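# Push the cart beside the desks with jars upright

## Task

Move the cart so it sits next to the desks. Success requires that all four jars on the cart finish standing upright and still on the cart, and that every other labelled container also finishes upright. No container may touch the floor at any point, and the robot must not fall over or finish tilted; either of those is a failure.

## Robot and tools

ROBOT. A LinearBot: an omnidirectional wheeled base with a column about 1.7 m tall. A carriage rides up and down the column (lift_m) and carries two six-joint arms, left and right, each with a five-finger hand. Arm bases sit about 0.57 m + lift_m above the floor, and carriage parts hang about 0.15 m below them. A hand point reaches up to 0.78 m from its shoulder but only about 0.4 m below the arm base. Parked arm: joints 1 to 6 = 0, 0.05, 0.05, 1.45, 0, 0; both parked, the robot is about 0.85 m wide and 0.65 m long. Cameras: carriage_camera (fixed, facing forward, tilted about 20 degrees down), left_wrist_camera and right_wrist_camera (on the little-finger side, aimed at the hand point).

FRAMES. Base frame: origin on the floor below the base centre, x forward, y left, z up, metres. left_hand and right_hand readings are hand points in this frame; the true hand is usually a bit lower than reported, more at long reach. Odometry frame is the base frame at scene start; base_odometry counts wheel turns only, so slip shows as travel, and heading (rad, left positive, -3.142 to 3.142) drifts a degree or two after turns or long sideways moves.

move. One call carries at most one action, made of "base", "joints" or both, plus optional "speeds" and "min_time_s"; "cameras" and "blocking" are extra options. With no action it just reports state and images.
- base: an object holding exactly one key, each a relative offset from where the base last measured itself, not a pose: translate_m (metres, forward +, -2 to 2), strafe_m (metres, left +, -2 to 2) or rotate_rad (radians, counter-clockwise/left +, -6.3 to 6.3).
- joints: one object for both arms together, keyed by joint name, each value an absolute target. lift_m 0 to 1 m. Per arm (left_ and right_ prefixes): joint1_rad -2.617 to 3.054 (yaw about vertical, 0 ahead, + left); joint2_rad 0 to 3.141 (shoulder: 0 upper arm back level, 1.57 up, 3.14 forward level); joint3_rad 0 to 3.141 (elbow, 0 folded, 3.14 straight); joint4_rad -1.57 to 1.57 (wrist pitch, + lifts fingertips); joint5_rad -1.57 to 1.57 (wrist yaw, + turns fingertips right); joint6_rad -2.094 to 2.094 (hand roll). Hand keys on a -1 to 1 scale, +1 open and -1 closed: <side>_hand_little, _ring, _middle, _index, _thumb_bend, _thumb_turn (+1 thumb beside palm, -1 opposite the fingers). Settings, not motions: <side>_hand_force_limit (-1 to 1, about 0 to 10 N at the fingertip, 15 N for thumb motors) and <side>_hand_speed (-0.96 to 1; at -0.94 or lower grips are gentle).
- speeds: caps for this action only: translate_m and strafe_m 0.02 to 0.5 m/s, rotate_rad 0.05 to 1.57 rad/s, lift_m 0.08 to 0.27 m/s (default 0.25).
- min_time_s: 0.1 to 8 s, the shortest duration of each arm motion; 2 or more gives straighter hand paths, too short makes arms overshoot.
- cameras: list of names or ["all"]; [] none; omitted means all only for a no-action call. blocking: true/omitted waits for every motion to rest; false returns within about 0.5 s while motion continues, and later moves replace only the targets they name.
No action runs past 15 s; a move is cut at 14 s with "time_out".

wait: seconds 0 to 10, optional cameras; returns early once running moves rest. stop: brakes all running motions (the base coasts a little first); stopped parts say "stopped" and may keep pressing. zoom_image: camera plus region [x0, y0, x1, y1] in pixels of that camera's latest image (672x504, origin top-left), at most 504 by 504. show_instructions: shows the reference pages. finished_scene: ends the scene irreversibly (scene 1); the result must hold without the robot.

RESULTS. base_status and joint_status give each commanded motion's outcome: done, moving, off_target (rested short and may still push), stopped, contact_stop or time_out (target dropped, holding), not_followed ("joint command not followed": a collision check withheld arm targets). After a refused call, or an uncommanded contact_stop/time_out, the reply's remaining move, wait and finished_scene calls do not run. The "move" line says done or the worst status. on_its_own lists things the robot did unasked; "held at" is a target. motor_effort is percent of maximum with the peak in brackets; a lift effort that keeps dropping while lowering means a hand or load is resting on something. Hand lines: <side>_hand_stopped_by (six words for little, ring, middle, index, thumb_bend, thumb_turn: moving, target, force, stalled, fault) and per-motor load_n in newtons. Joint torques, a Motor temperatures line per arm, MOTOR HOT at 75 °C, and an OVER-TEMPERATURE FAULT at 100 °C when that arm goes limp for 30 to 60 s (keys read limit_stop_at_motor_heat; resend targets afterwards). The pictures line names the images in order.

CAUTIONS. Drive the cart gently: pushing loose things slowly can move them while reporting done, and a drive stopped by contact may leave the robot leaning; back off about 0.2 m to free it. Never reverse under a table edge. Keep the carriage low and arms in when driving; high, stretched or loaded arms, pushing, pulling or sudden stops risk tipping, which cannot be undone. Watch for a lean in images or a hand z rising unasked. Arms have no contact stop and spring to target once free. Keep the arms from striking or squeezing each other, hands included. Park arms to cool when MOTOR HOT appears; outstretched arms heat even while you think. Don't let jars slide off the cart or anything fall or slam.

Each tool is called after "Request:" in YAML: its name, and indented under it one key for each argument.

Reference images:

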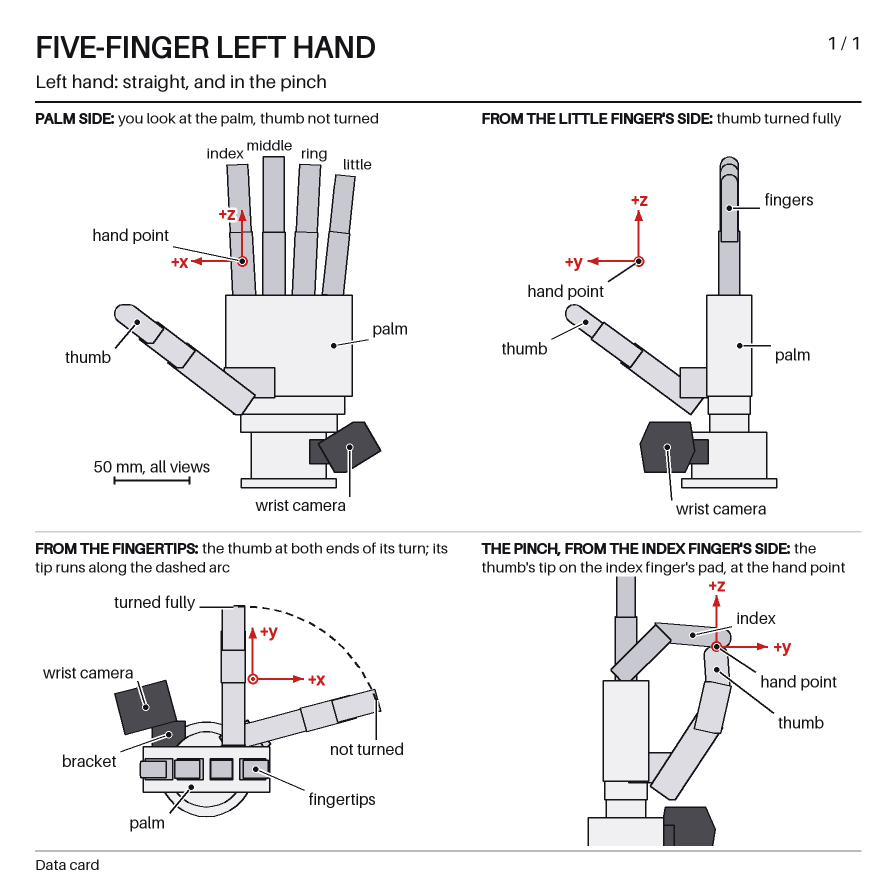

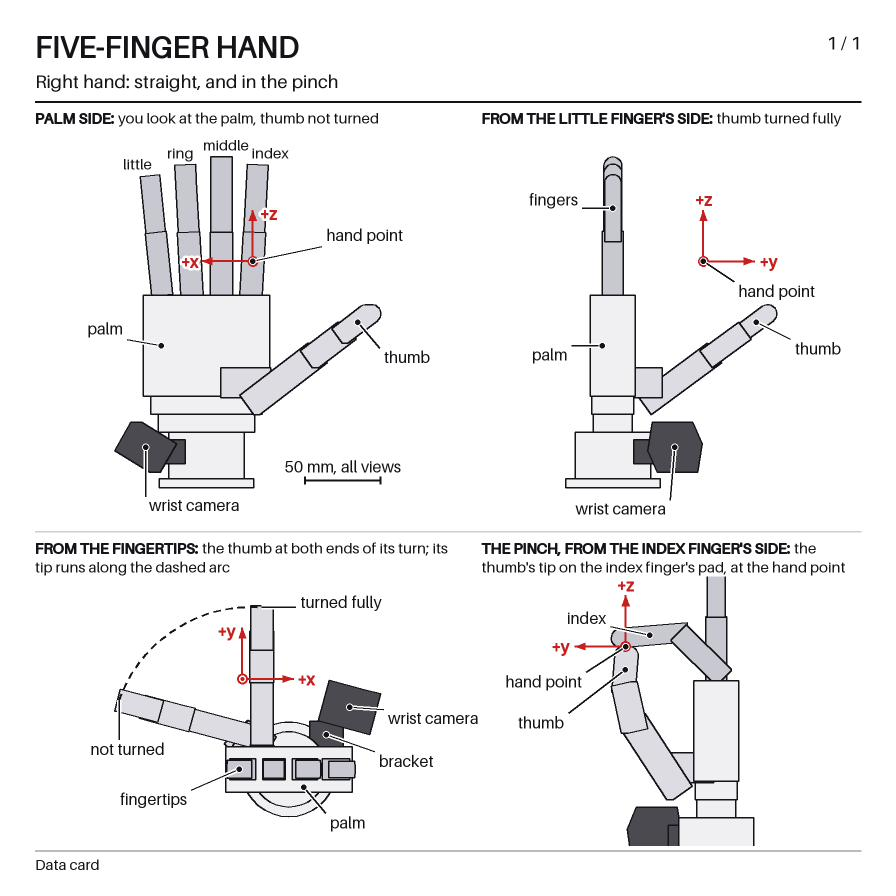

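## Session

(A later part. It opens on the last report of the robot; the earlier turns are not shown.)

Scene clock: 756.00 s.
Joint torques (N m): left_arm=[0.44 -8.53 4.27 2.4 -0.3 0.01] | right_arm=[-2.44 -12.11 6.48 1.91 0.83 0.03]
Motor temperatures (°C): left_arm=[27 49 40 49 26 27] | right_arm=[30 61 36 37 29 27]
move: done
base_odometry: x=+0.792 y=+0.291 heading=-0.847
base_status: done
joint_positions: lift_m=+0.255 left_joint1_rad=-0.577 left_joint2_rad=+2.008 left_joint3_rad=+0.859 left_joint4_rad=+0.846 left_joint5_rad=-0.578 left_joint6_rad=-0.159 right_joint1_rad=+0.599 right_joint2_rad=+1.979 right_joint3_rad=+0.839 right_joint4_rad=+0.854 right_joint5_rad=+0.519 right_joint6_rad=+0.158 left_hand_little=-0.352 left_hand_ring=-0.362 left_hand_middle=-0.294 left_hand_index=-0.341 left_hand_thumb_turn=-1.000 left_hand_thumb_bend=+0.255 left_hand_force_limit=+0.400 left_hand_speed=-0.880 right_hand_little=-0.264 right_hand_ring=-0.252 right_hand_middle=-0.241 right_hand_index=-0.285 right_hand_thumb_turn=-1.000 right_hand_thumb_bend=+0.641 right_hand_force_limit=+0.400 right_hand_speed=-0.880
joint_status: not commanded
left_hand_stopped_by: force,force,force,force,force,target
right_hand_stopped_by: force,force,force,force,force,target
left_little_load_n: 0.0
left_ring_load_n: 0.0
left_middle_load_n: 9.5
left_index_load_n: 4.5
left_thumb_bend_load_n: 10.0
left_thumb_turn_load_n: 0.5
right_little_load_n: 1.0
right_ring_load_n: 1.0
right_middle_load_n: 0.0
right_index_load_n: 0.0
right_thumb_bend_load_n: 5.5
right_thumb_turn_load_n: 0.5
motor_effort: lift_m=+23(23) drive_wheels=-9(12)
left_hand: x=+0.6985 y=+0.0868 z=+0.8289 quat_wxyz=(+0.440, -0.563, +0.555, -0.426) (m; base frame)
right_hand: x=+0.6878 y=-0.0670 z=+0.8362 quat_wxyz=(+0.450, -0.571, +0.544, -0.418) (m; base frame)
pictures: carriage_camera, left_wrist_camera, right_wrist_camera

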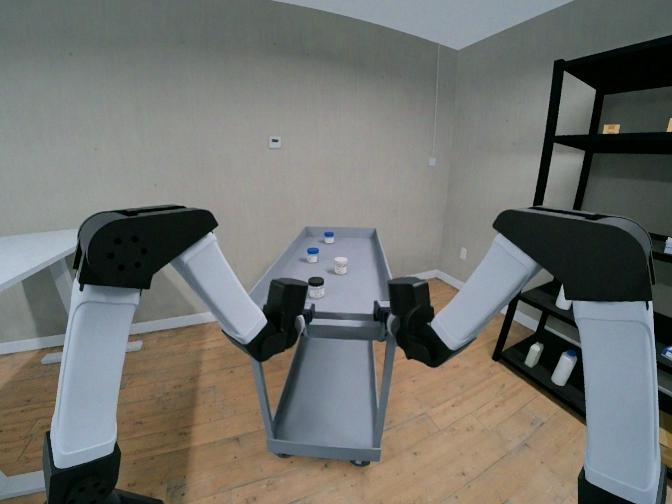

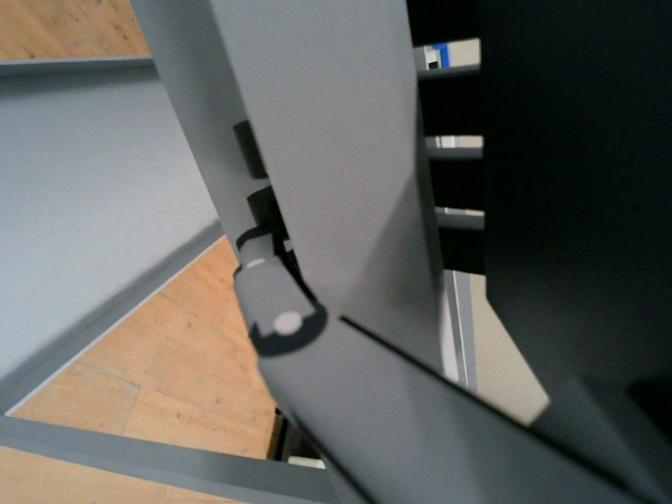

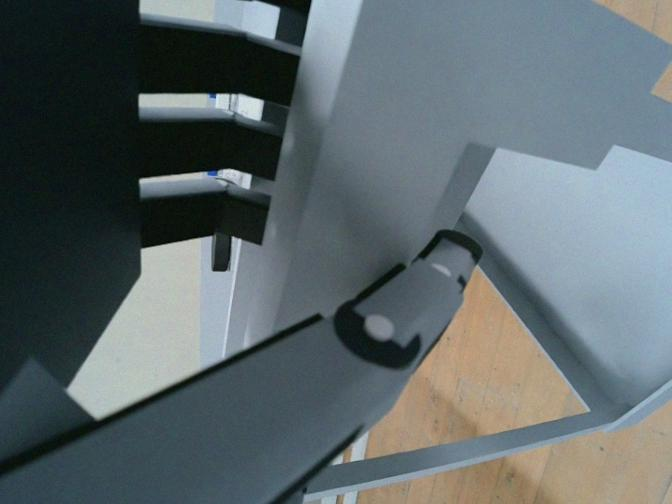

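Request:
move:
  base: {"rotate_rad": 0.1}
  speeds: {"rotate_rad":0.1}
  cameras: []

Request:
move:
  base: {"strafe_m": -0.11}
  speeds: {"strafe_m":0.08}
  cameras: []

Request:
move:
  base: {"rotate_rad": 0.1}
  speeds: {"rotate_rad":0.1}
  cameras: []

Request:
move:
  base: {"strafe_m": -0.11}
  speeds: {"strafe_m":0.08}
  cameras: ["all"]

Scene clock: 761.97 s.
Joint torques (N m): left_arm=[-0.73 -9.43 3.11 2.3 -1.09 0.08] | right_arm=[-1.95 -11.29 6.65 2.26 -0.54 0.48]
Motor temperatures (°C): left_arm=[27 50 40 49 26 27] | right_arm=[30 61 36 38 29 27]
move: done
base_odometry: x=+0.792 y=+0.291 heading=-0.748
base_status: done
joint_positions: lift_m=+0.255 left_joint1_rad=-0.565 left_joint2_rad=+2.019 left_joint3_rad=+0.875 left_joint4_rad=+0.860 left_joint5_rad=-0.498 left_joint6_rad=-0.167 right_joint1_rad=+0.594 right_joint2_rad=+1.972 right_joint3_rad=+0.835 right_joint4_rad=+0.808 right_joint5_rad=+0.654 right_joint6_rad=+0.120 left_hand_little=-0.350 left_hand_ring=-0.362 left_hand_middle=-0.294 left_hand_index=-0.341 left_hand_thumb_turn=-1.000 left_hand_thumb_bend=+0.255 left_hand_force_limit=+0.400 left_hand_speed=-0.880 right_hand_little=-0.264 right_hand_ring=-0.252 right_hand_middle=-0.241 right_hand_index=-0.285 right_hand_thumb_turn=-1.000 right_hand_thumb_bend=+0.642 right_hand_force_limit=+0.400 right_hand_speed=-0.880
joint_status: not commanded
left_hand_stopped_by: force,force,force,force,force,target
right_hand_stopped_by: force,force,force,force,force,target
left_little_load_n: 6.0
left_ring_load_n: 2.5
left_middle_load_n: 10.0
left_index_load_n: 4.5
left_thumb_bend_load_n: 10.0
left_thumb_turn_load_n: 1.0
right_little_load_n: -1.0
right_ring_load_n: 0.0
right_middle_load_n: -1.5
right_index_load_n: -0.5
right_thumb_bend_load_n: 5.5
right_thumb_turn_load_n: 2.5
motor_effort: lift_m=+22(23) drive_wheels=+3(10)
left_hand: x=+0.7025 y=+0.0733 z=+0.8319 quat_wxyz=(+0.417, -0.552, +0.564, -0.451) (m; base frame)
right_hand: x=+0.6892 y=-0.1012 z=+0.8297 quat_wxyz=(+0.393, -0.560, +0.561, -0.466) (m; base frame)
pictures: none
No camera images: "cameras" was empty.

Scene clock: 764.03 s.
Joint torques (N m): left_arm=[0.55 -8.92 4.36 2.31 -0.3 0.01] | right_arm=[-2.11 -11.43 6.75 2 0.74 0.08]
Motor temperatures (°C): left_arm=[27 50 40 49 26 27] | right_arm=[30 61 36 38 29 27]
move: done
base_odometry: x=+0.717 y=+0.210 heading=-0.747
base_status: done
joint_positions: lift_m=+0.255 left_joint1_rad=-0.579 left_joint2_rad=+2.013 left_joint3_rad=+0.858 left_joint4_rad=+0.854 left_joint5_rad=-0.583 left_joint6_rad=-0.160 right_joint1_rad=+0.596 right_joint2_rad=+1.972 right_joint3_rad=+0.835 right_joint4_rad=+0.844 right_joint5_rad=+0.530 right_joint6_rad=+0.151 left_hand_little=-0.352 left_hand_ring=-0.362 left_hand_middle=-0.294 left_hand_index=-0.341 left_hand_thumb_turn=-1.000 left_hand_thumb_bend=+0.255 left_hand_force_limit=+0.400 left_hand_speed=-0.880 right_hand_little=-0.264 right_hand_ring=-0.252 right_hand_middle=-0.241 right_hand_index=-0.285 right_hand_thumb_turn=-1.000 right_hand_thumb_bend=+0.641 right_hand_force_limit=+0.400 right_hand_speed=-0.880
joint_status: not commanded
left_hand_stopped_by: force,force,force,force,force,target
right_hand_stopped_by: force,force,force,force,force,target
left_little_load_n: 0.0
left_ring_load_n: 0.0
left_middle_load_n: 10.0
left_index_load_n: 4.5
left_thumb_bend_load_n: 10.0
left_thumb_turn_load_n: 1.0
right_little_load_n: 0.0
right_ring_load_n: 1.0
right_middle_load_n: 0.0
right_index_load_n: 0.0
right_thumb_bend_load_n: 2.5
right_thumb_turn_load_n: 0.0
motor_effort: lift_m=+23(23) drive_wheels=-9(12)
left_hand: x=+0.6984 y=+0.0867 z=+0.8280 quat_wxyz=(+0.441, -0.563, +0.554, -0.426) (m; base frame)
right_hand: x=+0.6876 y=-0.0718 z=+0.8358 quat_wxyz=(+0.443, -0.572, +0.545, -0.423) (m; base frame)
pictures: none
No camera images: "cameras" was empty.

Scene clock: 765.90 s.
Joint torques (N m): left_arm=[-0.4 -9.16 3.73 2.3 -0.49 0.05] | right_arm=[-1.1 -11.28 6.71 2.26 -0.34 0.43]
Motor temperatures (°C): left_arm=[27 50 40 49 26 27] | right_arm=[30 61 36 38 29 27]
move: done
base_odometry: x=+0.717 y=+0.210 heading=-0.648
base_status: done
joint_positions: lift_m=+0.255 left_joint1_rad=-0.568 left_joint2_rad=+2.016 left_joint3_rad=+0.867 left_joint4_rad=+0.857 left_joint5_rad=-0.560 left_joint6_rad=-0.165 right_joint1_rad=+0.583 right_joint2_rad=+1.971 right_joint3_rad=+0.834 right_joint4_rad=+0.812 right_joint5_rad=+0.636 right_joint6_rad=+0.124 left_hand_little=-0.351 left_hand_ring=-0.362 left_hand_middle=-0.294 left_hand_index=-0.341 left_hand_thumb_turn=-1.000 left_hand_thumb_bend=+0.255 left_hand_force_limit=+0.400 left_hand_speed=-0.880 right_hand_little=-0.264 right_hand_ring=-0.252 right_hand_middle=-0.241 right_hand_index=-0.285 right_hand_thumb_turn=-1.000 right_hand_thumb_bend=+0.641 right_hand_force_limit=+0.400 right_hand_speed=-0.880
joint_status: not commanded
left_hand_stopped_by: force,force,force,force,force,target
right_hand_stopped_by: force,force,force,force,force,target
left_little_load_n: 1.0
left_ring_load_n: 0.0
left_middle_load_n: 10.0
left_index_load_n: 4.5
left_thumb_bend_load_n: 10.0
left_thumb_turn_load_n: 1.0
right_little_load_n: 1.0
right_ring_load_n: 0.0
right_middle_load_n: 0.0
right_index_load_n: 0.0
right_thumb_bend_load_n: 6.0
right_thumb_turn_load_n: 0.5
motor_effort: lift_m=+23(23) drive_wheels=+1(10)
left_hand: x=+0.7026 y=+0.0855 z=+0.8306 quat_wxyz=(+0.436, -0.563, +0.552, -0.434) (m; base frame)
right_hand: x=+0.6912 y=-0.1026 z=+0.8304 quat_wxyz=(+0.397, -0.559, +0.562, -0.463) (m; base frame)
pictures: none
No camera images: "cameras" was empty.

Scene clock: 767.97 s.
Joint torques (N m): left_arm=[0.28 -9.2 4.16 2.32 -0.32 0] | right_arm=[-1.87 -11.18 6.35 1.84 0.72 -0.14]
Motor temperatures (°C): left_arm=[27 50 40 49 26 27] | right_arm=[30 61 36 38 29 27]
move: done
base_odometry: x=+0.651 y=+0.122 heading=-0.647
base_status: done
joint_positions: lift_m=+0.255 left_joint1_rad=-0.575 left_joint2_rad=+2.015 left_joint3_rad=+0.860 left_joint4_rad=+0.854 left_joint5_rad=-0.582 left_joint6_rad=-0.160 right_joint1_rad=+0.593 right_joint2_rad=+1.971 right_joint3_rad=+0.839 right_joint4_rad=+0.856 right_joint5_rad=+0.531 right_joint6_rad=+0.167 left_hand_little=-0.352 left_hand_ring=-0.362 left_hand_middle=-0.294 left_hand_index=-0.341 left_hand_thumb_turn=-1.000 left_hand_thumb_bend=+0.255 left_hand_force_limit=+0.400 left_hand_speed=-0.880 right_hand_little=-0.264 right_hand_ring=-0.252 right_hand_middle=-0.241 right_hand_index=-0.285 right_hand_thumb_turn=-1.000 right_hand_thumb_bend=+0.640 right_hand_force_limit=+0.400 right_hand_speed=-0.880
joint_status: not commanded
left_hand_stopped_by: force,force,force,force,force,target
right_hand_stopped_by: force,force,force,force,force,target
left_little_load_n: 0.0
left_ring_load_n: 0.0
left_middle_load_n: 10.0
left_index_load_n: 4.5
left_thumb_bend_load_n: 10.0
left_thumb_turn_load_n: 0.5
right_little_load_n: 0.0
right_ring_load_n: 1.5
right_middle_load_n: 0.0
right_index_load_n: 0.0
right_thumb_bend_load_n: 1.5
right_thumb_turn_load_n: 0.0
motor_effort: lift_m=+23(23) drive_wheels=-9(12)
left_hand: x=+0.6997 y=+0.0880 z=+0.8278 quat_wxyz=(+0.442, -0.564, +0.553, -0.426) (m; base frame)
right_hand: x=+0.6909 y=-0.0710 z=+0.8413 quat_wxyz=(+0.452, -0.561, +0.550, -0.422) (m; base frame)
pictures: carriage_camera, left_wrist_camera, right_wrist_camera

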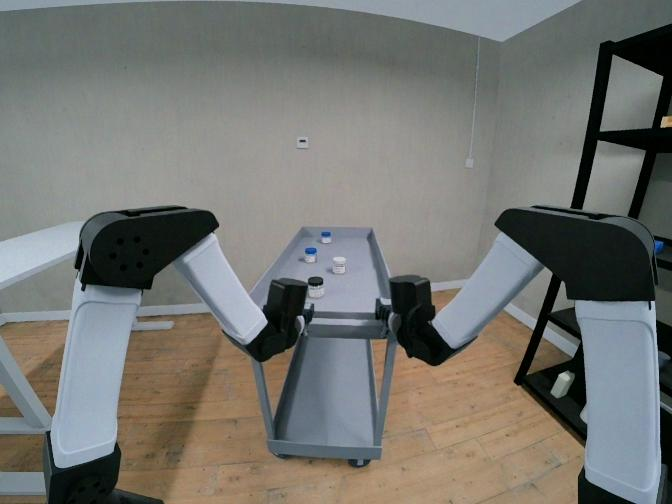

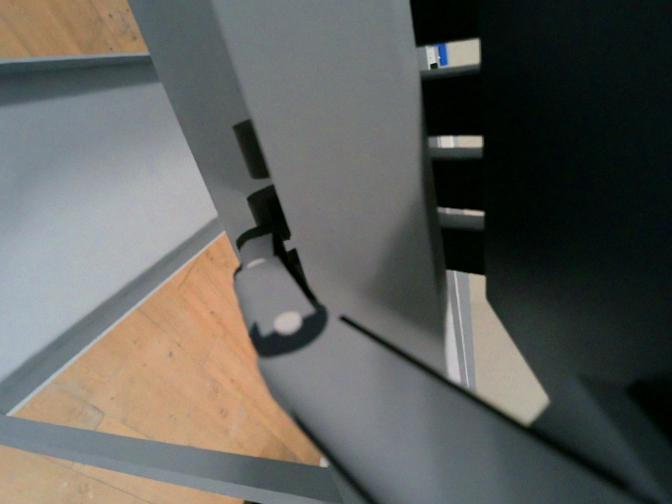

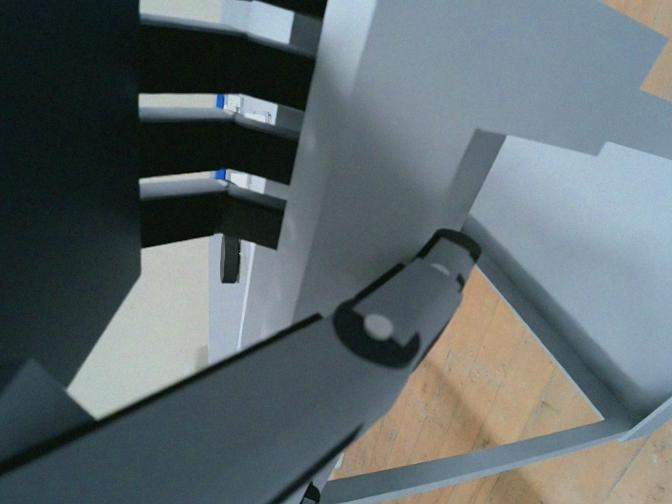

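Request:
move:
  base: {"rotate_rad": 0.1}
  speeds: {"rotate_rad":0.1}
  cameras: []

Request:
move:
  base: {"strafe_m": -0.1}
  speeds: {"strafe_m":0.08}
  cameras: []

Request:
move:
  base: {"rotate_rad": 0.05}
  speeds: {"rotate_rad":0.1}
  cameras: ["carriage_camera"]

Request:
move:
  base: {"strafe_m": 0.12}
  speeds: {"strafe_m":0.06}
  cameras: ["all"]

Scene clock: 776.73 s.
Joint torques (N m): left_arm=[0.16 -9.02 3.9 2.3 -1.13 0.08] | right_arm=[-1.54 -11.21 6.34 2.31 -0.18 0.13]
Motor temperatures (°C): left_arm=[27 50 39 48 26 27] | right_arm=[30 59 36 38 29 27]
move: done
base_odometry: x=+0.651 y=+0.122 heading=-0.548
base_status: done
joint_positions: lift_m=+0.255 left_joint1_rad=-0.574 left_joint2_rad=+2.014 left_joint3_rad=+0.866 left_joint4_rad=+0.859 left_joint5_rad=-0.491 left_joint6_rad=-0.167 right_joint1_rad=+0.587 right_joint2_rad=+1.971 right_joint3_rad=+0.839 right_joint4_rad=+0.804 right_joint5_rad=+0.621 right_joint6_rad=+0.148 left_hand_little=-0.351 left_hand_ring=-0.361 left_hand_middle=-0.294 left_hand_index=-0.341 left_hand_thumb_turn=-1.000 left_hand_thumb_bend=+0.255 left_hand_force_limit=+0.400 left_hand_speed=-0.880 right_hand_little=-0.264 right_hand_ring=-0.252 right_hand_middle=-0.241 right_hand_index=-0.285 right_hand_thumb_turn=-1.000 right_hand_thumb_bend=+0.641 right_hand_force_limit=+0.400 right_hand_speed=-0.880
joint_status: not commanded
left_hand_stopped_by: force,force,force,force,force,target
right_hand_stopped_by: force,force,force,force,force,target
left_little_load_n: 4.0
left_ring_load_n: 3.5
left_middle_load_n: 10.0
left_index_load_n: 4.5
left_thumb_bend_load_n: 10.0
left_thumb_turn_load_n: 1.0
right_little_load_n: 0.0
right_ring_load_n: 0.0
right_middle_load_n: -1.0
right_index_load_n: 0.0
right_thumb_bend_load_n: 4.0
right_thumb_turn_load_n: 0.0
motor_effort: lift_m=+22(23) drive_wheels=+3(9)
left_hand: x=+0.6976 y=+0.0692 z=+0.8303 quat_wxyz=(+0.412, -0.549, +0.570, -0.452) (m; base frame)
right_hand: x=+0.6907 y=-0.0961 z=+0.8309 quat_wxyz=(+0.406, -0.558, +0.565, -0.452) (m; base frame)
pictures: none
No camera images: "cameras" was empty.

Scene clock: 778.60 s.
Joint torques (N m): left_arm=[0.44 -9.03 4.22 2.38 -0.27 0.02] | right_arm=[-2.09 -11.25 6.37 2.14 0.72 -0.07]
Motor temperatures (°C): left_arm=[27 51 39 48 26 27] | right_arm=[30 59 36 38 29 27]
move: done
base_odometry: x=+0.599 y=+0.037 heading=-0.546
base_status: done
joint_positions: lift_m=+0.255 left_joint1_rad=-0.577 left_joint2_rad=+2.014 left_joint3_rad=+0.860 left_joint4_rad=+0.849 left_joint5_rad=-0.581 left_joint6_rad=-0.161 right_joint1_rad=+0.595 right_joint2_rad=+1.971 right_joint3_rad=+0.839 right_joint4_rad=+0.830 right_joint5_rad=+0.532 right_joint6_rad=+0.164 left_hand_little=-0.352 left_hand_ring=-0.362 left_hand_middle=-0.294 left_hand_index=-0.341 left_hand_thumb_turn=-1.000 left_hand_thumb_bend=+0.255 left_hand_force_limit=+0.400 left_hand_speed=-0.880 right_hand_little=-0.264 right_hand_ring=-0.252 right_hand_middle=-0.241 right_hand_index=-0.285 right_hand_thumb_turn=-1.000 right_hand_thumb_bend=+0.640 right_hand_force_limit=+0.400 right_hand_speed=-0.880
joint_status: not commanded
left_hand_stopped_by: force,force,force,force,force,target
right_hand_stopped_by: force,force,force,force,force,target
left_little_load_n: 0.0
left_ring_load_n: 0.0
left_middle_load_n: 10.0
left_index_load_n: 4.5
left_thumb_bend_load_n: 10.0
left_thumb_turn_load_n: 1.0
right_little_load_n: 0.5
right_ring_load_n: 0.0
right_middle_load_n: 0.0
right_index_load_n: 0.0
right_thumb_bend_load_n: 3.0
right_thumb_turn_load_n: 0.5
motor_effort: lift_m=+23(23) drive_wheels=+7(12)
left_hand: x=+0.6989 y=+0.0872 z=+0.8273 quat_wxyz=(+0.441, -0.564, +0.555, -0.425) (m; base frame)
right_hand: x=+0.6876 y=-0.0720 z=+0.8352 quat_wxyz=(+0.442, -0.570, +0.550, -0.420) (m; base frame)
pictures: none
No camera images: "cameras" was empty.

Scene clock: 779.53 s.
Joint torques (N m): left_arm=[0.08 -8.99 4.21 2.32 -0.65 0.02] | right_arm=[-1.62 -11.08 6.49 2.32 -0.16 0.14]
Motor temperatures (°C): left_arm=[27 51 39 48 26 27] | right_arm=[30 59 36 38 29 27]
move: done
base_odometry: x=+0.599 y=+0.037 heading=-0.497
base_status: done
joint_positions: lift_m=+0.255 left_joint1_rad=-0.573 left_joint2_rad=+2.013 left_joint3_rad=+0.860 left_joint4_rad=+0.856 left_joint5_rad=-0.543 left_joint6_rad=-0.161 right_joint1_rad=+0.590 right_joint2_rad=+1.971 right_joint3_rad=+0.839 right_joint4_rad=+0.803 right_joint5_rad=+0.621 right_joint6_rad=+0.149 left_hand_little=-0.351 left_hand_ring=-0.362 left_hand_middle=-0.294 left_hand_index=-0.341 left_hand_thumb_turn=-1.000 left_hand_thumb_bend=+0.255 left_hand_force_limit=+0.400 left_hand_speed=-0.880 right_hand_little=-0.264 right_hand_ring=-0.252 right_hand_middle=-0.241 right_hand_index=-0.285 right_hand_thumb_turn=-1.000 right_hand_thumb_bend=+0.641 right_hand_force_limit=+0.400 right_hand_speed=-0.880
joint_status: not commanded
left_hand_stopped_by: force,force,force,force,force,target
right_hand_stopped_by: force,force,force,force,force,target
left_little_load_n: 5.5
left_ring_load_n: 0.0
left_middle_load_n: 10.0
left_index_load_n: 4.5
left_thumb_bend_load_n: 10.0
left_thumb_turn_load_n: 0.5
right_little_load_n: 0.0
right_ring_load_n: 0.0
right_middle_load_n: -2.0
right_index_load_n: 0.0
right_thumb_bend_load_n: 3.5
right_thumb_turn_load_n: 1.0
motor_effort: lift_m=+23(23) drive_wheels=-6(9)
left_hand: x=+0.6988 y=+0.0814 z=+0.8283 quat_wxyz=(+0.430, -0.558, +0.561, -0.436) (m; base frame)
right_hand: x=+0.6898 y=-0.0944 z=+0.8306 quat_wxyz=(+0.406, -0.559, +0.565, -0.451) (m; base frame)
pictures: carriage_camera

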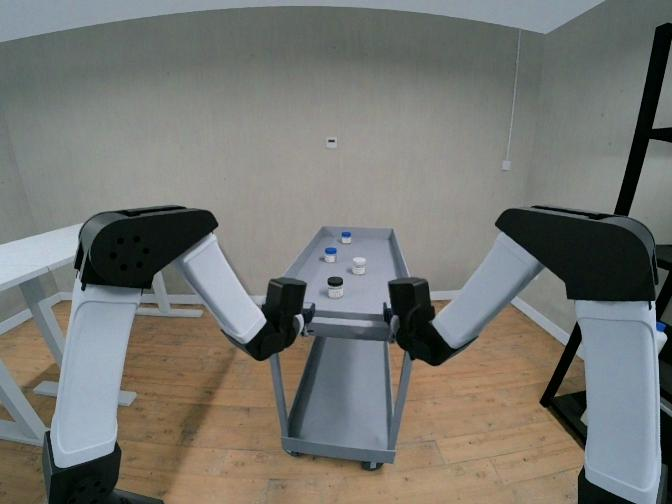

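Scene clock: 782.13 s.
Joint torques (N m): left_arm=[0.57 -8.99 4.01 2.32 -1.18 0.08] | right_arm=[-1.44 -11.21 6.41 2.3 -0.05 0.14]
Motor temperatures (°C): left_arm=[27 51 39 48 26 27] | right_arm=[30 59 36 39 29 27]
move: done
base_odometry: x=+0.656 y=+0.142 heading=-0.496
base_status: done
joint_positions: lift_m=+0.255 left_joint1_rad=-0.578 left_joint2_rad=+2.013 left_joint3_rad=+0.863 left_joint4_rad=+0.858 left_joint5_rad=-0.487 left_joint6_rad=-0.167 right_joint1_rad=+0.588 right_joint2_rad=+1.971 right_joint3_rad=+0.839 right_joint4_rad=+0.805 right_joint5_rad=+0.606 right_joint6_rad=+0.147 left_hand_little=-0.351 left_hand_ring=-0.361 left_hand_middle=-0.294 left_hand_index=-0.341 left_hand_thumb_turn=-1.000 left_hand_thumb_bend=+0.255 left_hand_force_limit=+0.400 left_hand_speed=-0.880 right_hand_little=-0.264 right_hand_ring=-0.252 right_hand_middle=-0.241 right_hand_index=-0.285 right_hand_thumb_turn=-1.000 right_hand_thumb_bend=+0.641 right_hand_force_limit=+0.400 right_hand_speed=-0.880
joint_status: not commanded
left_hand_stopped_by: force,force,force,force,force,target
right_hand_stopped_by: force,force,force,force,force,target
left_little_load_n: 1.0
left_ring_load_n: 3.0
left_middle_load_n: 10.0
left_index_load_n: 4.5
left_thumb_bend_load_n: 10.0
left_thumb_turn_load_n: 1.0
right_little_load_n: 0.0
right_ring_load_n: -0.5
right_middle_load_n: -1.0
right_index_load_n: 0.0
right_thumb_bend_load_n: 2.5
right_thumb_turn_load_n: 1.0
motor_effort: lift_m=+23(23) drive_wheels=+7(13)
left_hand: x=+0.6955 y=+0.0671 z=+0.8290 quat_wxyz=(+0.410, -0.547, +0.573, -0.453) (m; base frame)
right_hand: x=+0.6900 y=-0.0927 z=+0.8307 quat_wxyz=(+0.410, -0.562, +0.562, -0.448) (m; base frame)
pictures: carriage_camera, left_wrist_camera, right_wrist_camera

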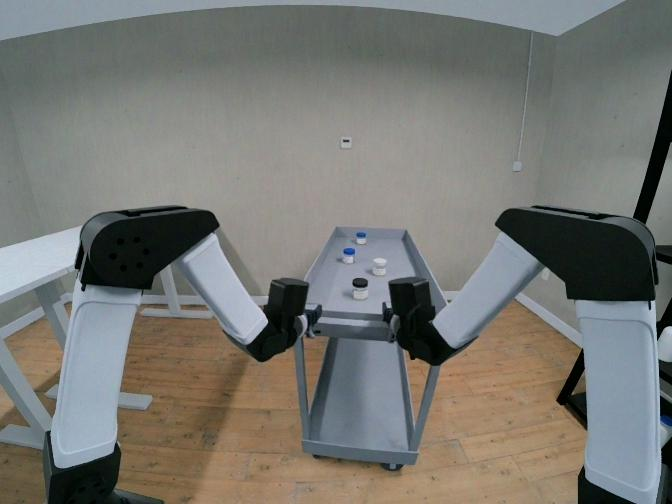

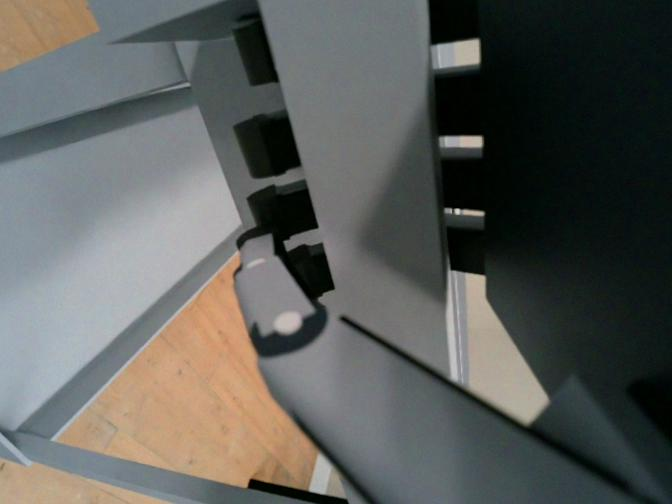

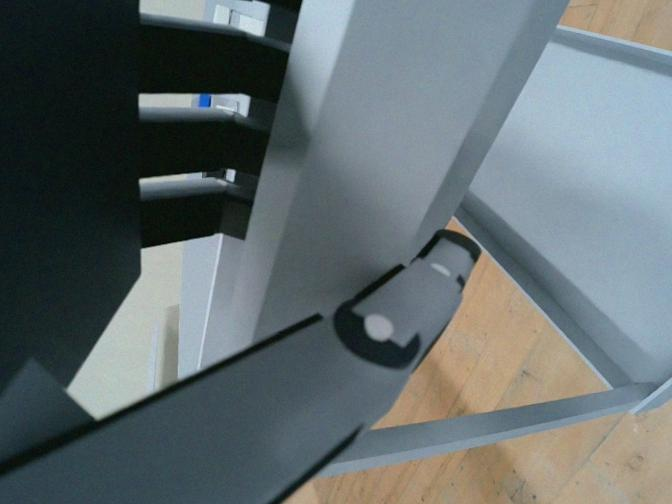

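Request:
move:
  joints: {"left_hand_speed":-0.6,"right_hand_speed":-0.6,"left_hand_little":0.02,"left_hand_ring":0.02,"left_hand_middle":0.02,"left_hand_index":0.02,"right_hand_little":0.02,"right_hand_ring":0.02,"right_hand_middle":0.02,"right_hand_index":0.02,"left_hand_thumb_bend":1,"right_hand_thumb_bend":1}
  cameras: []

Request:
move:
  joints: {"lift_m":0.37}
  speeds: {"lift_m":0.1}
  cameras: ["all"]

Scene clock: 813.47 s.
Joint torques (N m): left_arm=[1.32 -8.95 4 2.31 -0.87 0.08] | right_arm=[-1.39 -11.18 6.42 2.25 0.11 0.12]
Motor temperatures (°C): left_arm=[27 54 39 48 27 27] | right_arm=[30 57 36 42 29 27]
move: done
base_odometry: x=+0.656 y=+0.142 heading=-0.496
base_status: not commanded
joint_positions: lift_m=+0.255 left_joint1_rad=-0.586 left_joint2_rad=+2.013 left_joint3_rad=+0.863 left_joint4_rad=+0.858 left_joint5_rad=-0.520 left_joint6_rad=-0.167 right_joint1_rad=+0.588 right_joint2_rad=+1.971 right_joint3_rad=+0.839 right_joint4_rad=+0.808 right_joint5_rad=+0.591 right_joint6_rad=+0.147 left_hand_little=+0.020 left_hand_ring=+0.020 left_hand_middle=+0.020 left_hand_index=+0.020 left_hand_thumb_turn=-1.000 left_hand_thumb_bend=+1.000 left_hand_force_limit=+0.400 left_hand_speed=-0.600 right_hand_little=+0.019 right_hand_ring=+0.020 right_hand_middle=+0.020 right_hand_index=+0.020 right_hand_thumb_turn=-1.000 right_hand_thumb_bend=+1.000 right_hand_force_limit=+0.400 right_hand_speed=-0.600
joint_status: all done
left_hand_stopped_by: target,target,target,target,target,target
right_hand_stopped_by: target,target,target,target,target,target
left_little_load_n: -0.5
left_ring_load_n: 0.0
left_middle_load_n: 0.0
left_index_load_n: 0.0
left_thumb_bend_load_n: 0.0
left_thumb_turn_load_n: 0.0
right_little_load_n: -4.0
right_ring_load_n: 0.0
right_middle_load_n: 0.0
right_index_load_n: 0.0
right_thumb_bend_load_n: 0.0
right_thumb_turn_load_n: 0.0
motor_effort: lift_m=+23(23) drive_wheels=+7(7)
left_hand: x=+0.6955 y=+0.0698 z=+0.8295 quat_wxyz=(+0.419, -0.551, +0.567, -0.447) (m; base frame)
right_hand: x=+0.6895 y=-0.0892 z=+0.8310 quat_wxyz=(+0.415, -0.565, +0.559, -0.443) (m; base frame)
pictures: none
No camera images: "cameras" was empty.

Scene clock: 815.00 s.
Joint torques (N m): left_arm=[0.65 -8.31 3.92 2.31 -0.33 0.04] | right_arm=[-0.92 -11.12 6.52 1.8 0.08 0.15]
Motor temperatures (°C): left_arm=[27 54 39 48 27 27] | right_arm=[30 57 36 42 29 27]
move: done
base_odometry: x=+0.656 y=+0.142 heading=-0.496
base_status: not commanded
joint_positions: lift_m=+0.370 left_joint1_rad=-0.579 left_joint2_rad=+2.005 left_joint3_rad=+0.863 left_joint4_rad=+0.856 left_joint5_rad=-0.575 left_joint6_rad=-0.163 right_joint1_rad=+0.582 right_joint2_rad=+1.971 right_joint3_rad=+0.839 right_joint4_rad=+0.859 right_joint5_rad=+0.591 right_joint6_rad=+0.147 left_hand_little=+0.020 left_hand_ring=+0.020 left_hand_middle=+0.020 left_hand_index=+0.020 left_hand_thumb_turn=-1.000 left_hand_thumb_bend=+1.000 left_hand_force_limit=+0.400 left_hand_speed=-0.600 right_hand_little=+0.020 right_hand_ring=+0.020 right_hand_middle=+0.020 right_hand_index=+0.020 right_hand_thumb_turn=-1.000 right_hand_thumb_bend=+1.000 right_hand_force_limit=+0.400 right_hand_speed=-0.600
joint_status: all done
left_hand_stopped_by: target,target,target,target,target,target
right_hand_stopped_by: target,target,target,target,target,target
left_little_load_n: 0.0
left_ring_load_n: 0.0
left_middle_load_n: 0.0
left_index_load_n: -0.5
left_thumb_bend_load_n: 0.0
left_thumb_turn_load_n: 0.0
right_little_load_n: 0.0
right_ring_load_n: 0.0
right_middle_load_n: 0.0
right_index_load_n: 0.0
right_thumb_bend_load_n: 0.0
right_thumb_turn_load_n: 0.0
motor_effort: lift_m=+21(28) drive_wheels=+7(7)
left_hand: x=+0.7001 y=+0.0833 z=+0.9492 quat_wxyz=(+0.439, -0.561, +0.551, -0.434) (m; base frame)
right_hand: x=+0.6963 y=-0.0883 z=+0.9579 quat_wxyz=(+0.433, -0.548, +0.558, -0.448) (m; base frame)
pictures: carriage_camera, left_wrist_camera, right_wrist_camera

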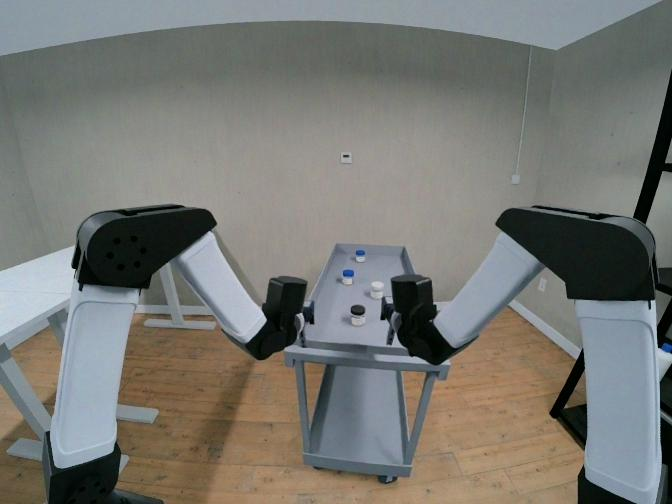

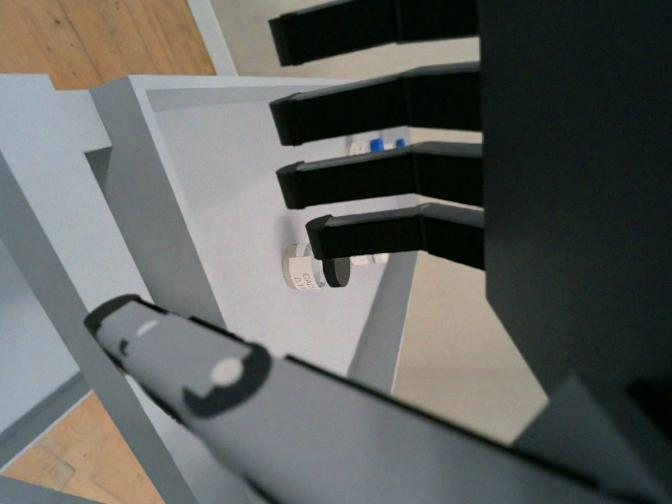

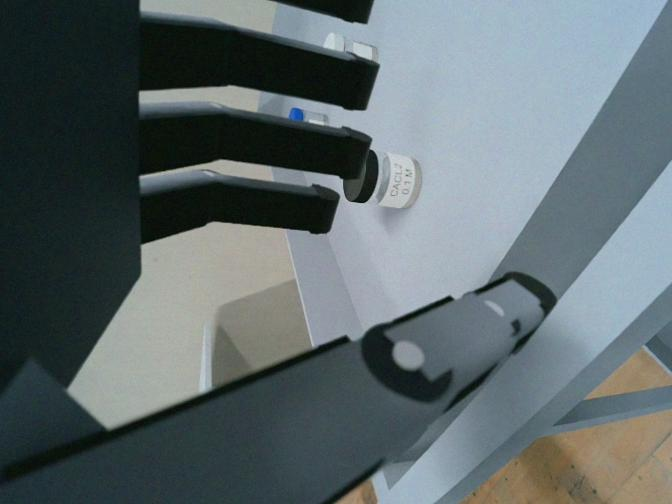

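Request:
move:
  base: {"translate_m": -0.35}
  speeds: {"translate_m":0.25}
  cameras: []

Request:
move:
  joints: {"lift_m":0.3,"left_joint1_rad":0,"left_joint2_rad":0.05,"left_joint3_rad":0.05,"left_joint4_rad":1.45,"left_joint5_rad":0,"left_joint6_rad":0,"right_joint1_rad":0,"right_joint2_rad":0.05,"right_joint3_rad":0.05,"right_joint4_rad":1.45,"right_joint5_rad":0,"right_joint6_rad":0,"left_hand_thumb_turn":1,"right_hand_thumb_turn":1}
  min_time_s: 2
  cameras: ["carriage_camera"]

Request:
zoom_image:
  camera: "carriage_camera"
  region: [260, 210, 460, 420]

Scene clock: 822.87 s.
Joint torques (N m): left_arm=[0.47 -8.35 3.9 2.31 -0.33 0.04] | right_arm=[-0.95 -11.32 6.41 1.8 0.09 0.14]
Motor temperatures (°C): left_arm=[27 52 39 48 27 27] | right_arm=[30 57 36 40 29 27]
move: done
base_odometry: x=+0.348 y=+0.309 heading=-0.496
base_status: done
joint_positions: lift_m=+0.370 left_joint1_rad=-0.579 left_joint2_rad=+2.005 left_joint3_rad=+0.863 left_joint4_rad=+0.856 left_joint5_rad=-0.576 left_joint6_rad=-0.163 right_joint1_rad=+0.582 right_joint2_rad=+1.971 right_joint3_rad=+0.839 right_joint4_rad=+0.859 right_joint5_rad=+0.591 right_joint6_rad=+0.147 left_hand_little=+0.020 left_hand_ring=+0.020 left_hand_middle=+0.020 left_hand_index=+0.020 left_hand_thumb_turn=-1.000 left_hand_thumb_bend=+1.000 left_hand_force_limit=+0.400 left_hand_speed=-0.600 right_hand_little=+0.020 right_hand_ring=+0.020 right_hand_middle=+0.020 right_hand_index=+0.020 right_hand_thumb_turn=-1.000 right_hand_thumb_bend=+1.000 right_hand_force_limit=+0.400 right_hand_speed=-0.600
joint_status: not commanded
left_hand_stopped_by: target,target,target,target,target,target
right_hand_stopped_by: target,target,target,target,target,target
left_little_load_n: 0.0
left_ring_load_n: 0.0
left_middle_load_n: 0.0
left_index_load_n: 0.0
left_thumb_bend_load_n: 0.0
left_thumb_turn_load_n: 0.0
right_little_load_n: 0.0
right_ring_load_n: 0.0
right_middle_load_n: 0.0
right_index_load_n: -0.5
right_thumb_bend_load_n: 0.0
right_thumb_turn_load_n: 0.0
motor_effort: lift_m=+22(22) drive_wheels=-2(10)
left_hand: x=+0.7003 y=+0.0840 z=+0.9492 quat_wxyz=(+0.440, -0.562, +0.550, -0.434) (m; base frame)
right_hand: x=+0.6963 y=-0.0883 z=+0.9579 quat_wxyz=(+0.433, -0.548, +0.558, -0.448) (m; base frame)
pictures: none
No camera images: "cameras" was empty.

Scene clock: 825.93 s.
Joint torques (N m): left_arm=[0.98 2.4 3.85 0.23 0.1 0.02] | right_arm=[-0.98 2.74 3.58 0.1 -0.18 -0.02]
Motor temperatures (°C): left_arm=[27 51 39 47 26 27] | right_arm=[30 57 36 39 29 27]
move: done
base_odometry: x=+0.348 y=+0.309 heading=-0.496
base_status: not commanded
joint_positions: lift_m=+0.300 left_joint1_rad=-0.007 left_joint2_rad=+0.054 left_joint3_rad=+0.056 left_joint4_rad=+1.435 left_joint5_rad=-0.016 left_joint6_rad=-0.013 right_joint1_rad=+0.009 right_joint2_rad=+0.060 right_joint3_rad=+0.064 right_joint4_rad=+1.435 right_joint5_rad=+0.015 right_joint6_rad=+0.011 left_hand_little=+0.020 left_hand_ring=+0.020 left_hand_middle=+0.020 left_hand_index=+0.020 left_hand_thumb_turn=+1.000 left_hand_thumb_bend=+1.000 left_hand_force_limit=+0.400 left_hand_speed=-0.600 right_hand_little=+0.020 right_hand_ring=+0.020 right_hand_middle=+0.020 right_hand_index=+0.020 right_hand_thumb_turn=+1.000 right_hand_thumb_bend=+1.000 right_hand_force_limit=+0.400 right_hand_speed=-0.600
joint_status: all done
left_hand_stopped_by: target,target,target,target,target,target
right_hand_stopped_by: target,target,target,target,target,target
left_little_load_n: 0.0
left_ring_load_n: 0.0
left_middle_load_n: 0.0
left_index_load_n: 0.0
left_thumb_bend_load_n: 0.0
left_thumb_turn_load_n: 0.0
right_little_load_n: 0.0
right_ring_load_n: 0.0
right_middle_load_n: 0.0
right_index_load_n: 0.0
right_thumb_bend_load_n: 0.0
right_thumb_turn_load_n: 0.0
motor_effort: lift_m=+22(28) drive_wheels=-2(3)
left_hand: x=+0.3214 y=+0.2789 z=+1.2960 quat_wxyz=(+0.699, -0.053, +0.041, -0.712) (m; base frame)
right_hand: x=+0.3212 y=-0.2786 z=+1.2981 quat_wxyz=(+0.712, -0.042, +0.052, -0.699) (m; base frame)
pictures: carriage_camera

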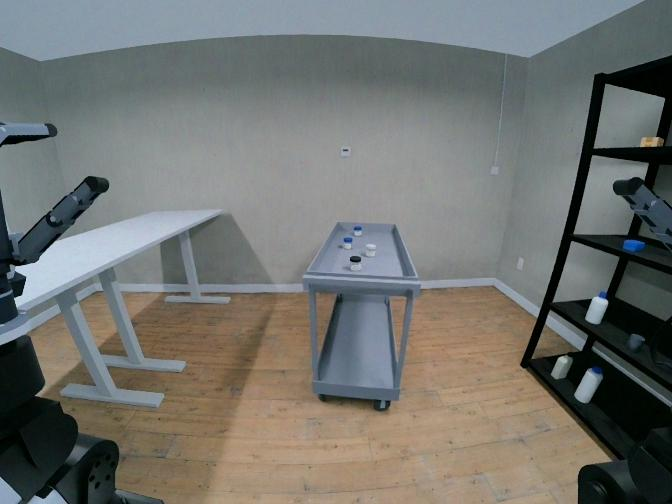

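Scaled by 2.400.

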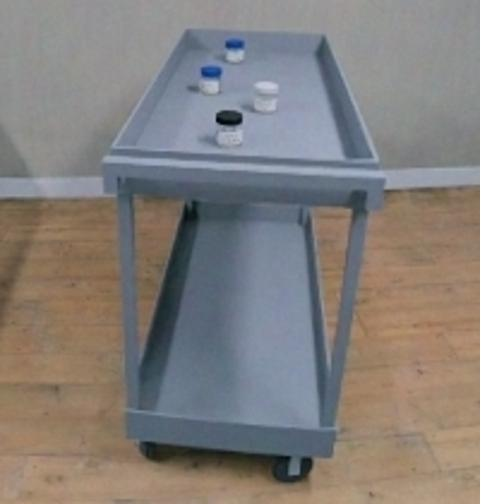

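Request:
zoom_image:
  camera: "carriage_camera"
  region: [0, 190, 240, 340]

Scaled by 2.100.

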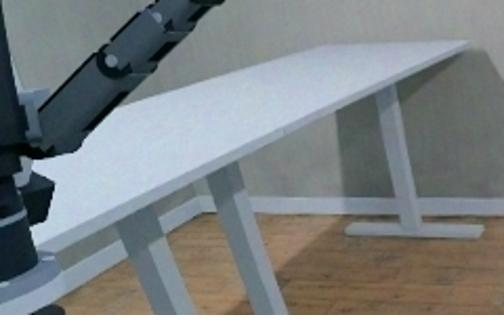

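Request:
move:
  base: {"rotate_rad": 1.571}
  cameras: []

Request:
move:
  base: {"translate_m": -0.82}
  speeds: {"translate_m":0.3}
  cameras: ["carriage_camera"]

Scene clock: 872.60 s.
Joint torques (N m): left_arm=[0.95 2.35 3.84 0.18 0.07 0.02] | right_arm=[-1.01 2.77 3.55 0.08 -0.16 -0.04]
Motor temperatures (°C): left_arm=[27 42 39 42 26 27] | right_arm=[29 49 35 32 28 27]
move: done
base_odometry: x=+0.348 y=+0.309 heading=+1.074
base_status: done
joint_positions: lift_m=+0.300 left_joint1_rad=-0.007 left_joint2_rad=+0.054 left_joint3_rad=+0.056 left_joint4_rad=+1.440 left_joint5_rad=-0.013 left_joint6_rad=-0.013 right_joint1_rad=+0.009 right_joint2_rad=+0.060 right_joint3_rad=+0.064 right_joint4_rad=+1.439 right_joint5_rad=+0.010 right_joint6_rad=+0.011 left_hand_little=+0.020 left_hand_ring=+0.020 left_hand_middle=+0.020 left_hand_index=+0.020 left_hand_thumb_turn=+1.000 left_hand_thumb_bend=+1.000 left_hand_force_limit=+0.400 left_hand_speed=-0.600 right_hand_little=+0.020 right_hand_ring=+0.020 right_hand_middle=+0.020 right_hand_index=+0.020 right_hand_thumb_turn=+1.000 right_hand_thumb_bend=+1.000 right_hand_force_limit=+0.400 right_hand_speed=-0.600
joint_status: not commanded
left_hand_stopped_by: target,target,target,target,target,target
right_hand_stopped_by: target,target,target,target,target,target
left_little_load_n: 0.0
left_ring_load_n: 0.0
left_middle_load_n: 0.0
left_index_load_n: 0.0
left_thumb_bend_load_n: 0.0
left_thumb_turn_load_n: 0.0
right_little_load_n: 0.0
right_ring_load_n: 0.0
right_middle_load_n: 0.0
right_index_load_n: 0.0
right_thumb_bend_load_n: 0.0
right_thumb_turn_load_n: 0.0
motor_effort: lift_m=+22(22) drive_wheels=+5(13)
left_hand: x=+0.3203 y=+0.2783 z=+1.2963 quat_wxyz=(+0.699, -0.050, +0.041, -0.712) (m; base frame)
right_hand: x=+0.3201 y=-0.2777 z=+1.2983 quat_wxyz=(+0.712, -0.042, +0.049, -0.699) (m; base frame)
pictures: none
No camera images: "cameras" was empty.

Scene clock: 876.83 s.
Joint torques (N m): left_arm=[0.94 2.54 3.88 0.12 0.07 0.01] | right_arm=[-0.99 2.67 3.73 0.02 -0.14 -0.02]
move: done
base_odometry: x=-0.041 y=-0.413 heading=+1.075
base_status: done
joint_positions: lift_m=+0.300 left_joint1_rad=-0.007 left_joint2_rad=+0.054 left_joint3_rad=+0.056 left_joint4_rad=+1.443 left_joint5_rad=-0.013 left_joint6_rad=-0.013 right_joint1_rad=+0.009 right_joint2_rad=+0.060 right_joint3_rad=+0.064 right_joint4_rad=+1.441 right_joint5_rad=+0.010 right_joint6_rad=+0.011 left_hand_little=+0.020 left_hand_ring=+0.020 left_hand_middle=+0.020 left_hand_index=+0.020 left_hand_thumb_turn=+1.000 left_hand_thumb_bend=+1.000 left_hand_force_limit=+0.400 left_hand_speed=-0.600 right_hand_little=+0.020 right_hand_ring=+0.020 right_hand_middle=+0.020 right_hand_index=+0.020 right_hand_thumb_turn=+1.000 right_hand_thumb_bend=+1.000 right_hand_force_limit=+0.400 right_hand_speed=-0.600
joint_status: not commanded
left_hand_stopped_by: target,target,target,target,target,target
right_hand_stopped_by: target,target,target,target,target,target
left_little_load_n: 0.0
left_ring_load_n: 0.0
left_middle_load_n: 0.0
left_index_load_n: 0.0
left_thumb_bend_load_n: 0.0
left_thumb_turn_load_n: 0.0
right_little_load_n: 0.0
right_ring_load_n: 0.0
right_middle_load_n: 0.0
right_index_load_n: 0.0
right_thumb_bend_load_n: 0.0
right_thumb_turn_load_n: 0.0
motor_effort: lift_m=+22(22) drive_wheels=-9(18)
left_hand: x=+0.3193 y=+0.2783 z=+1.2966 quat_wxyz=(+0.699, -0.049, +0.040, -0.712) (m; base frame)
right_hand: x=+0.3196 y=-0.2777 z=+1.2985 quat_wxyz=(+0.712, -0.041, +0.048, -0.699) (m; base frame)
pictures: carriage_camera

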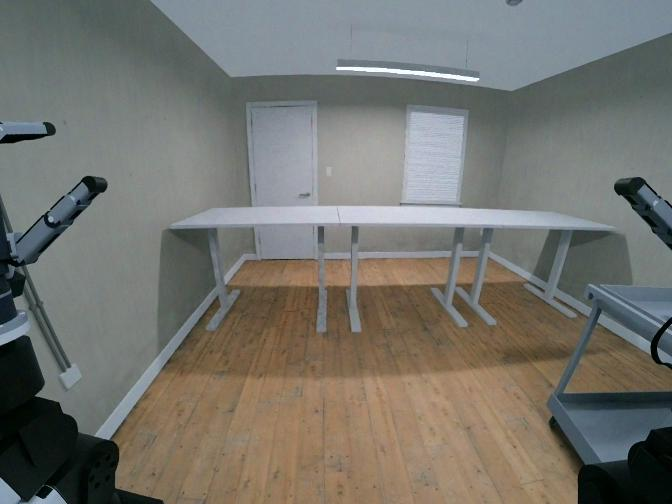

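Request:
zoom_image:
  camera: "carriage_camera"
  region: [260, 190, 420, 350]

Request:
zoom_image:
  camera: "carriage_camera"
  region: [520, 200, 672, 470]

Scaled by 3.150.

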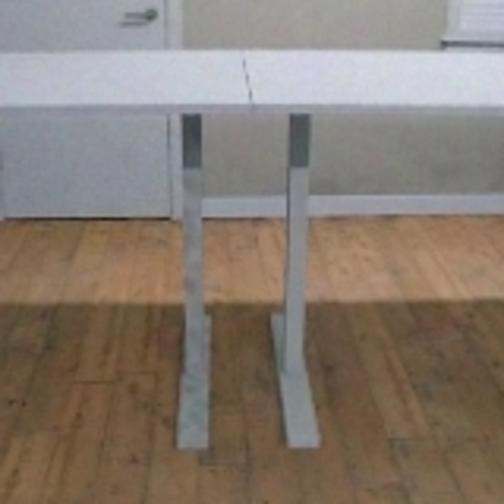

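Scaled by 1.867.

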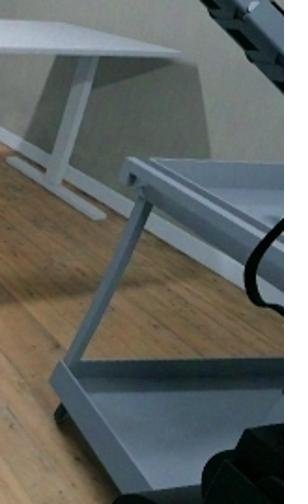

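Request:
move:
  base: {"strafe_m": -0.8}
  speeds: {"strafe_m":0.25}
  cameras: ["carriage_camera"]

Scene clock: 895.73 s.
Joint torques (N m): left_arm=[0.84 2.37 3.85 0.12 0.05 0.02] | right_arm=[-0.92 2.86 3.55 0.01 -0.11 -0.03]
move: done
base_odometry: x=+0.662 y=-0.793 heading=+1.075
base_status: done
joint_positions: lift_m=+0.300 left_joint1_rad=-0.006 left_joint2_rad=+0.054 left_joint3_rad=+0.056 left_joint4_rad=+1.443 left_joint5_rad=-0.012 left_joint6_rad=-0.013 right_joint1_rad=+0.009 right_joint2_rad=+0.060 right_joint3_rad=+0.064 right_joint4_rad=+1.441 right_joint5_rad=+0.009 right_joint6_rad=+0.011 left_hand_little=+0.020 left_hand_ring=+0.020 left_hand_middle=+0.020 left_hand_index=+0.020 left_hand_thumb_turn=+1.000 left_hand_thumb_bend=+1.000 left_hand_force_limit=+0.400 left_hand_speed=-0.600 right_hand_little=+0.020 right_hand_ring=+0.020 right_hand_middle=+0.020 right_hand_index=+0.020 right_hand_thumb_turn=+1.000 right_hand_thumb_bend=+1.000 right_hand_force_limit=+0.400 right_hand_speed=-0.600
joint_status: not commanded
left_hand_stopped_by: target,target,target,target,target,target
right_hand_stopped_by: target,target,target,target,target,target
left_little_load_n: 0.0
left_ring_load_n: 0.0
left_middle_load_n: 0.0
left_index_load_n: -0.5
left_thumb_bend_load_n: 0.0
left_thumb_turn_load_n: 0.0
right_little_load_n: -0.5
right_ring_load_n: 0.0
right_middle_load_n: 0.0
right_index_load_n: -0.5
right_thumb_bend_load_n: 0.0
right_thumb_turn_load_n: 0.0
motor_effort: lift_m=+22(22) drive_wheels=-3(9)
left_hand: x=+0.3194 y=+0.2782 z=+1.2966 quat_wxyz=(+0.699, -0.049, +0.040, -0.712) (m; base frame)
right_hand: x=+0.3195 y=-0.2776 z=+1.2985 quat_wxyz=(+0.712, -0.041, +0.048, -0.699) (m; base frame)
pictures: carriage_camera

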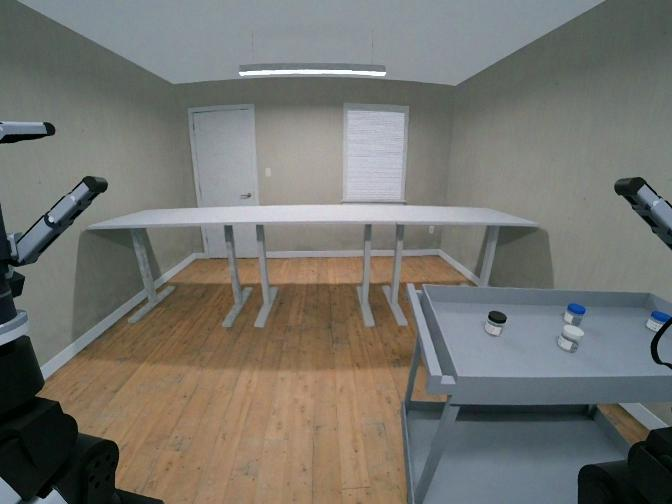

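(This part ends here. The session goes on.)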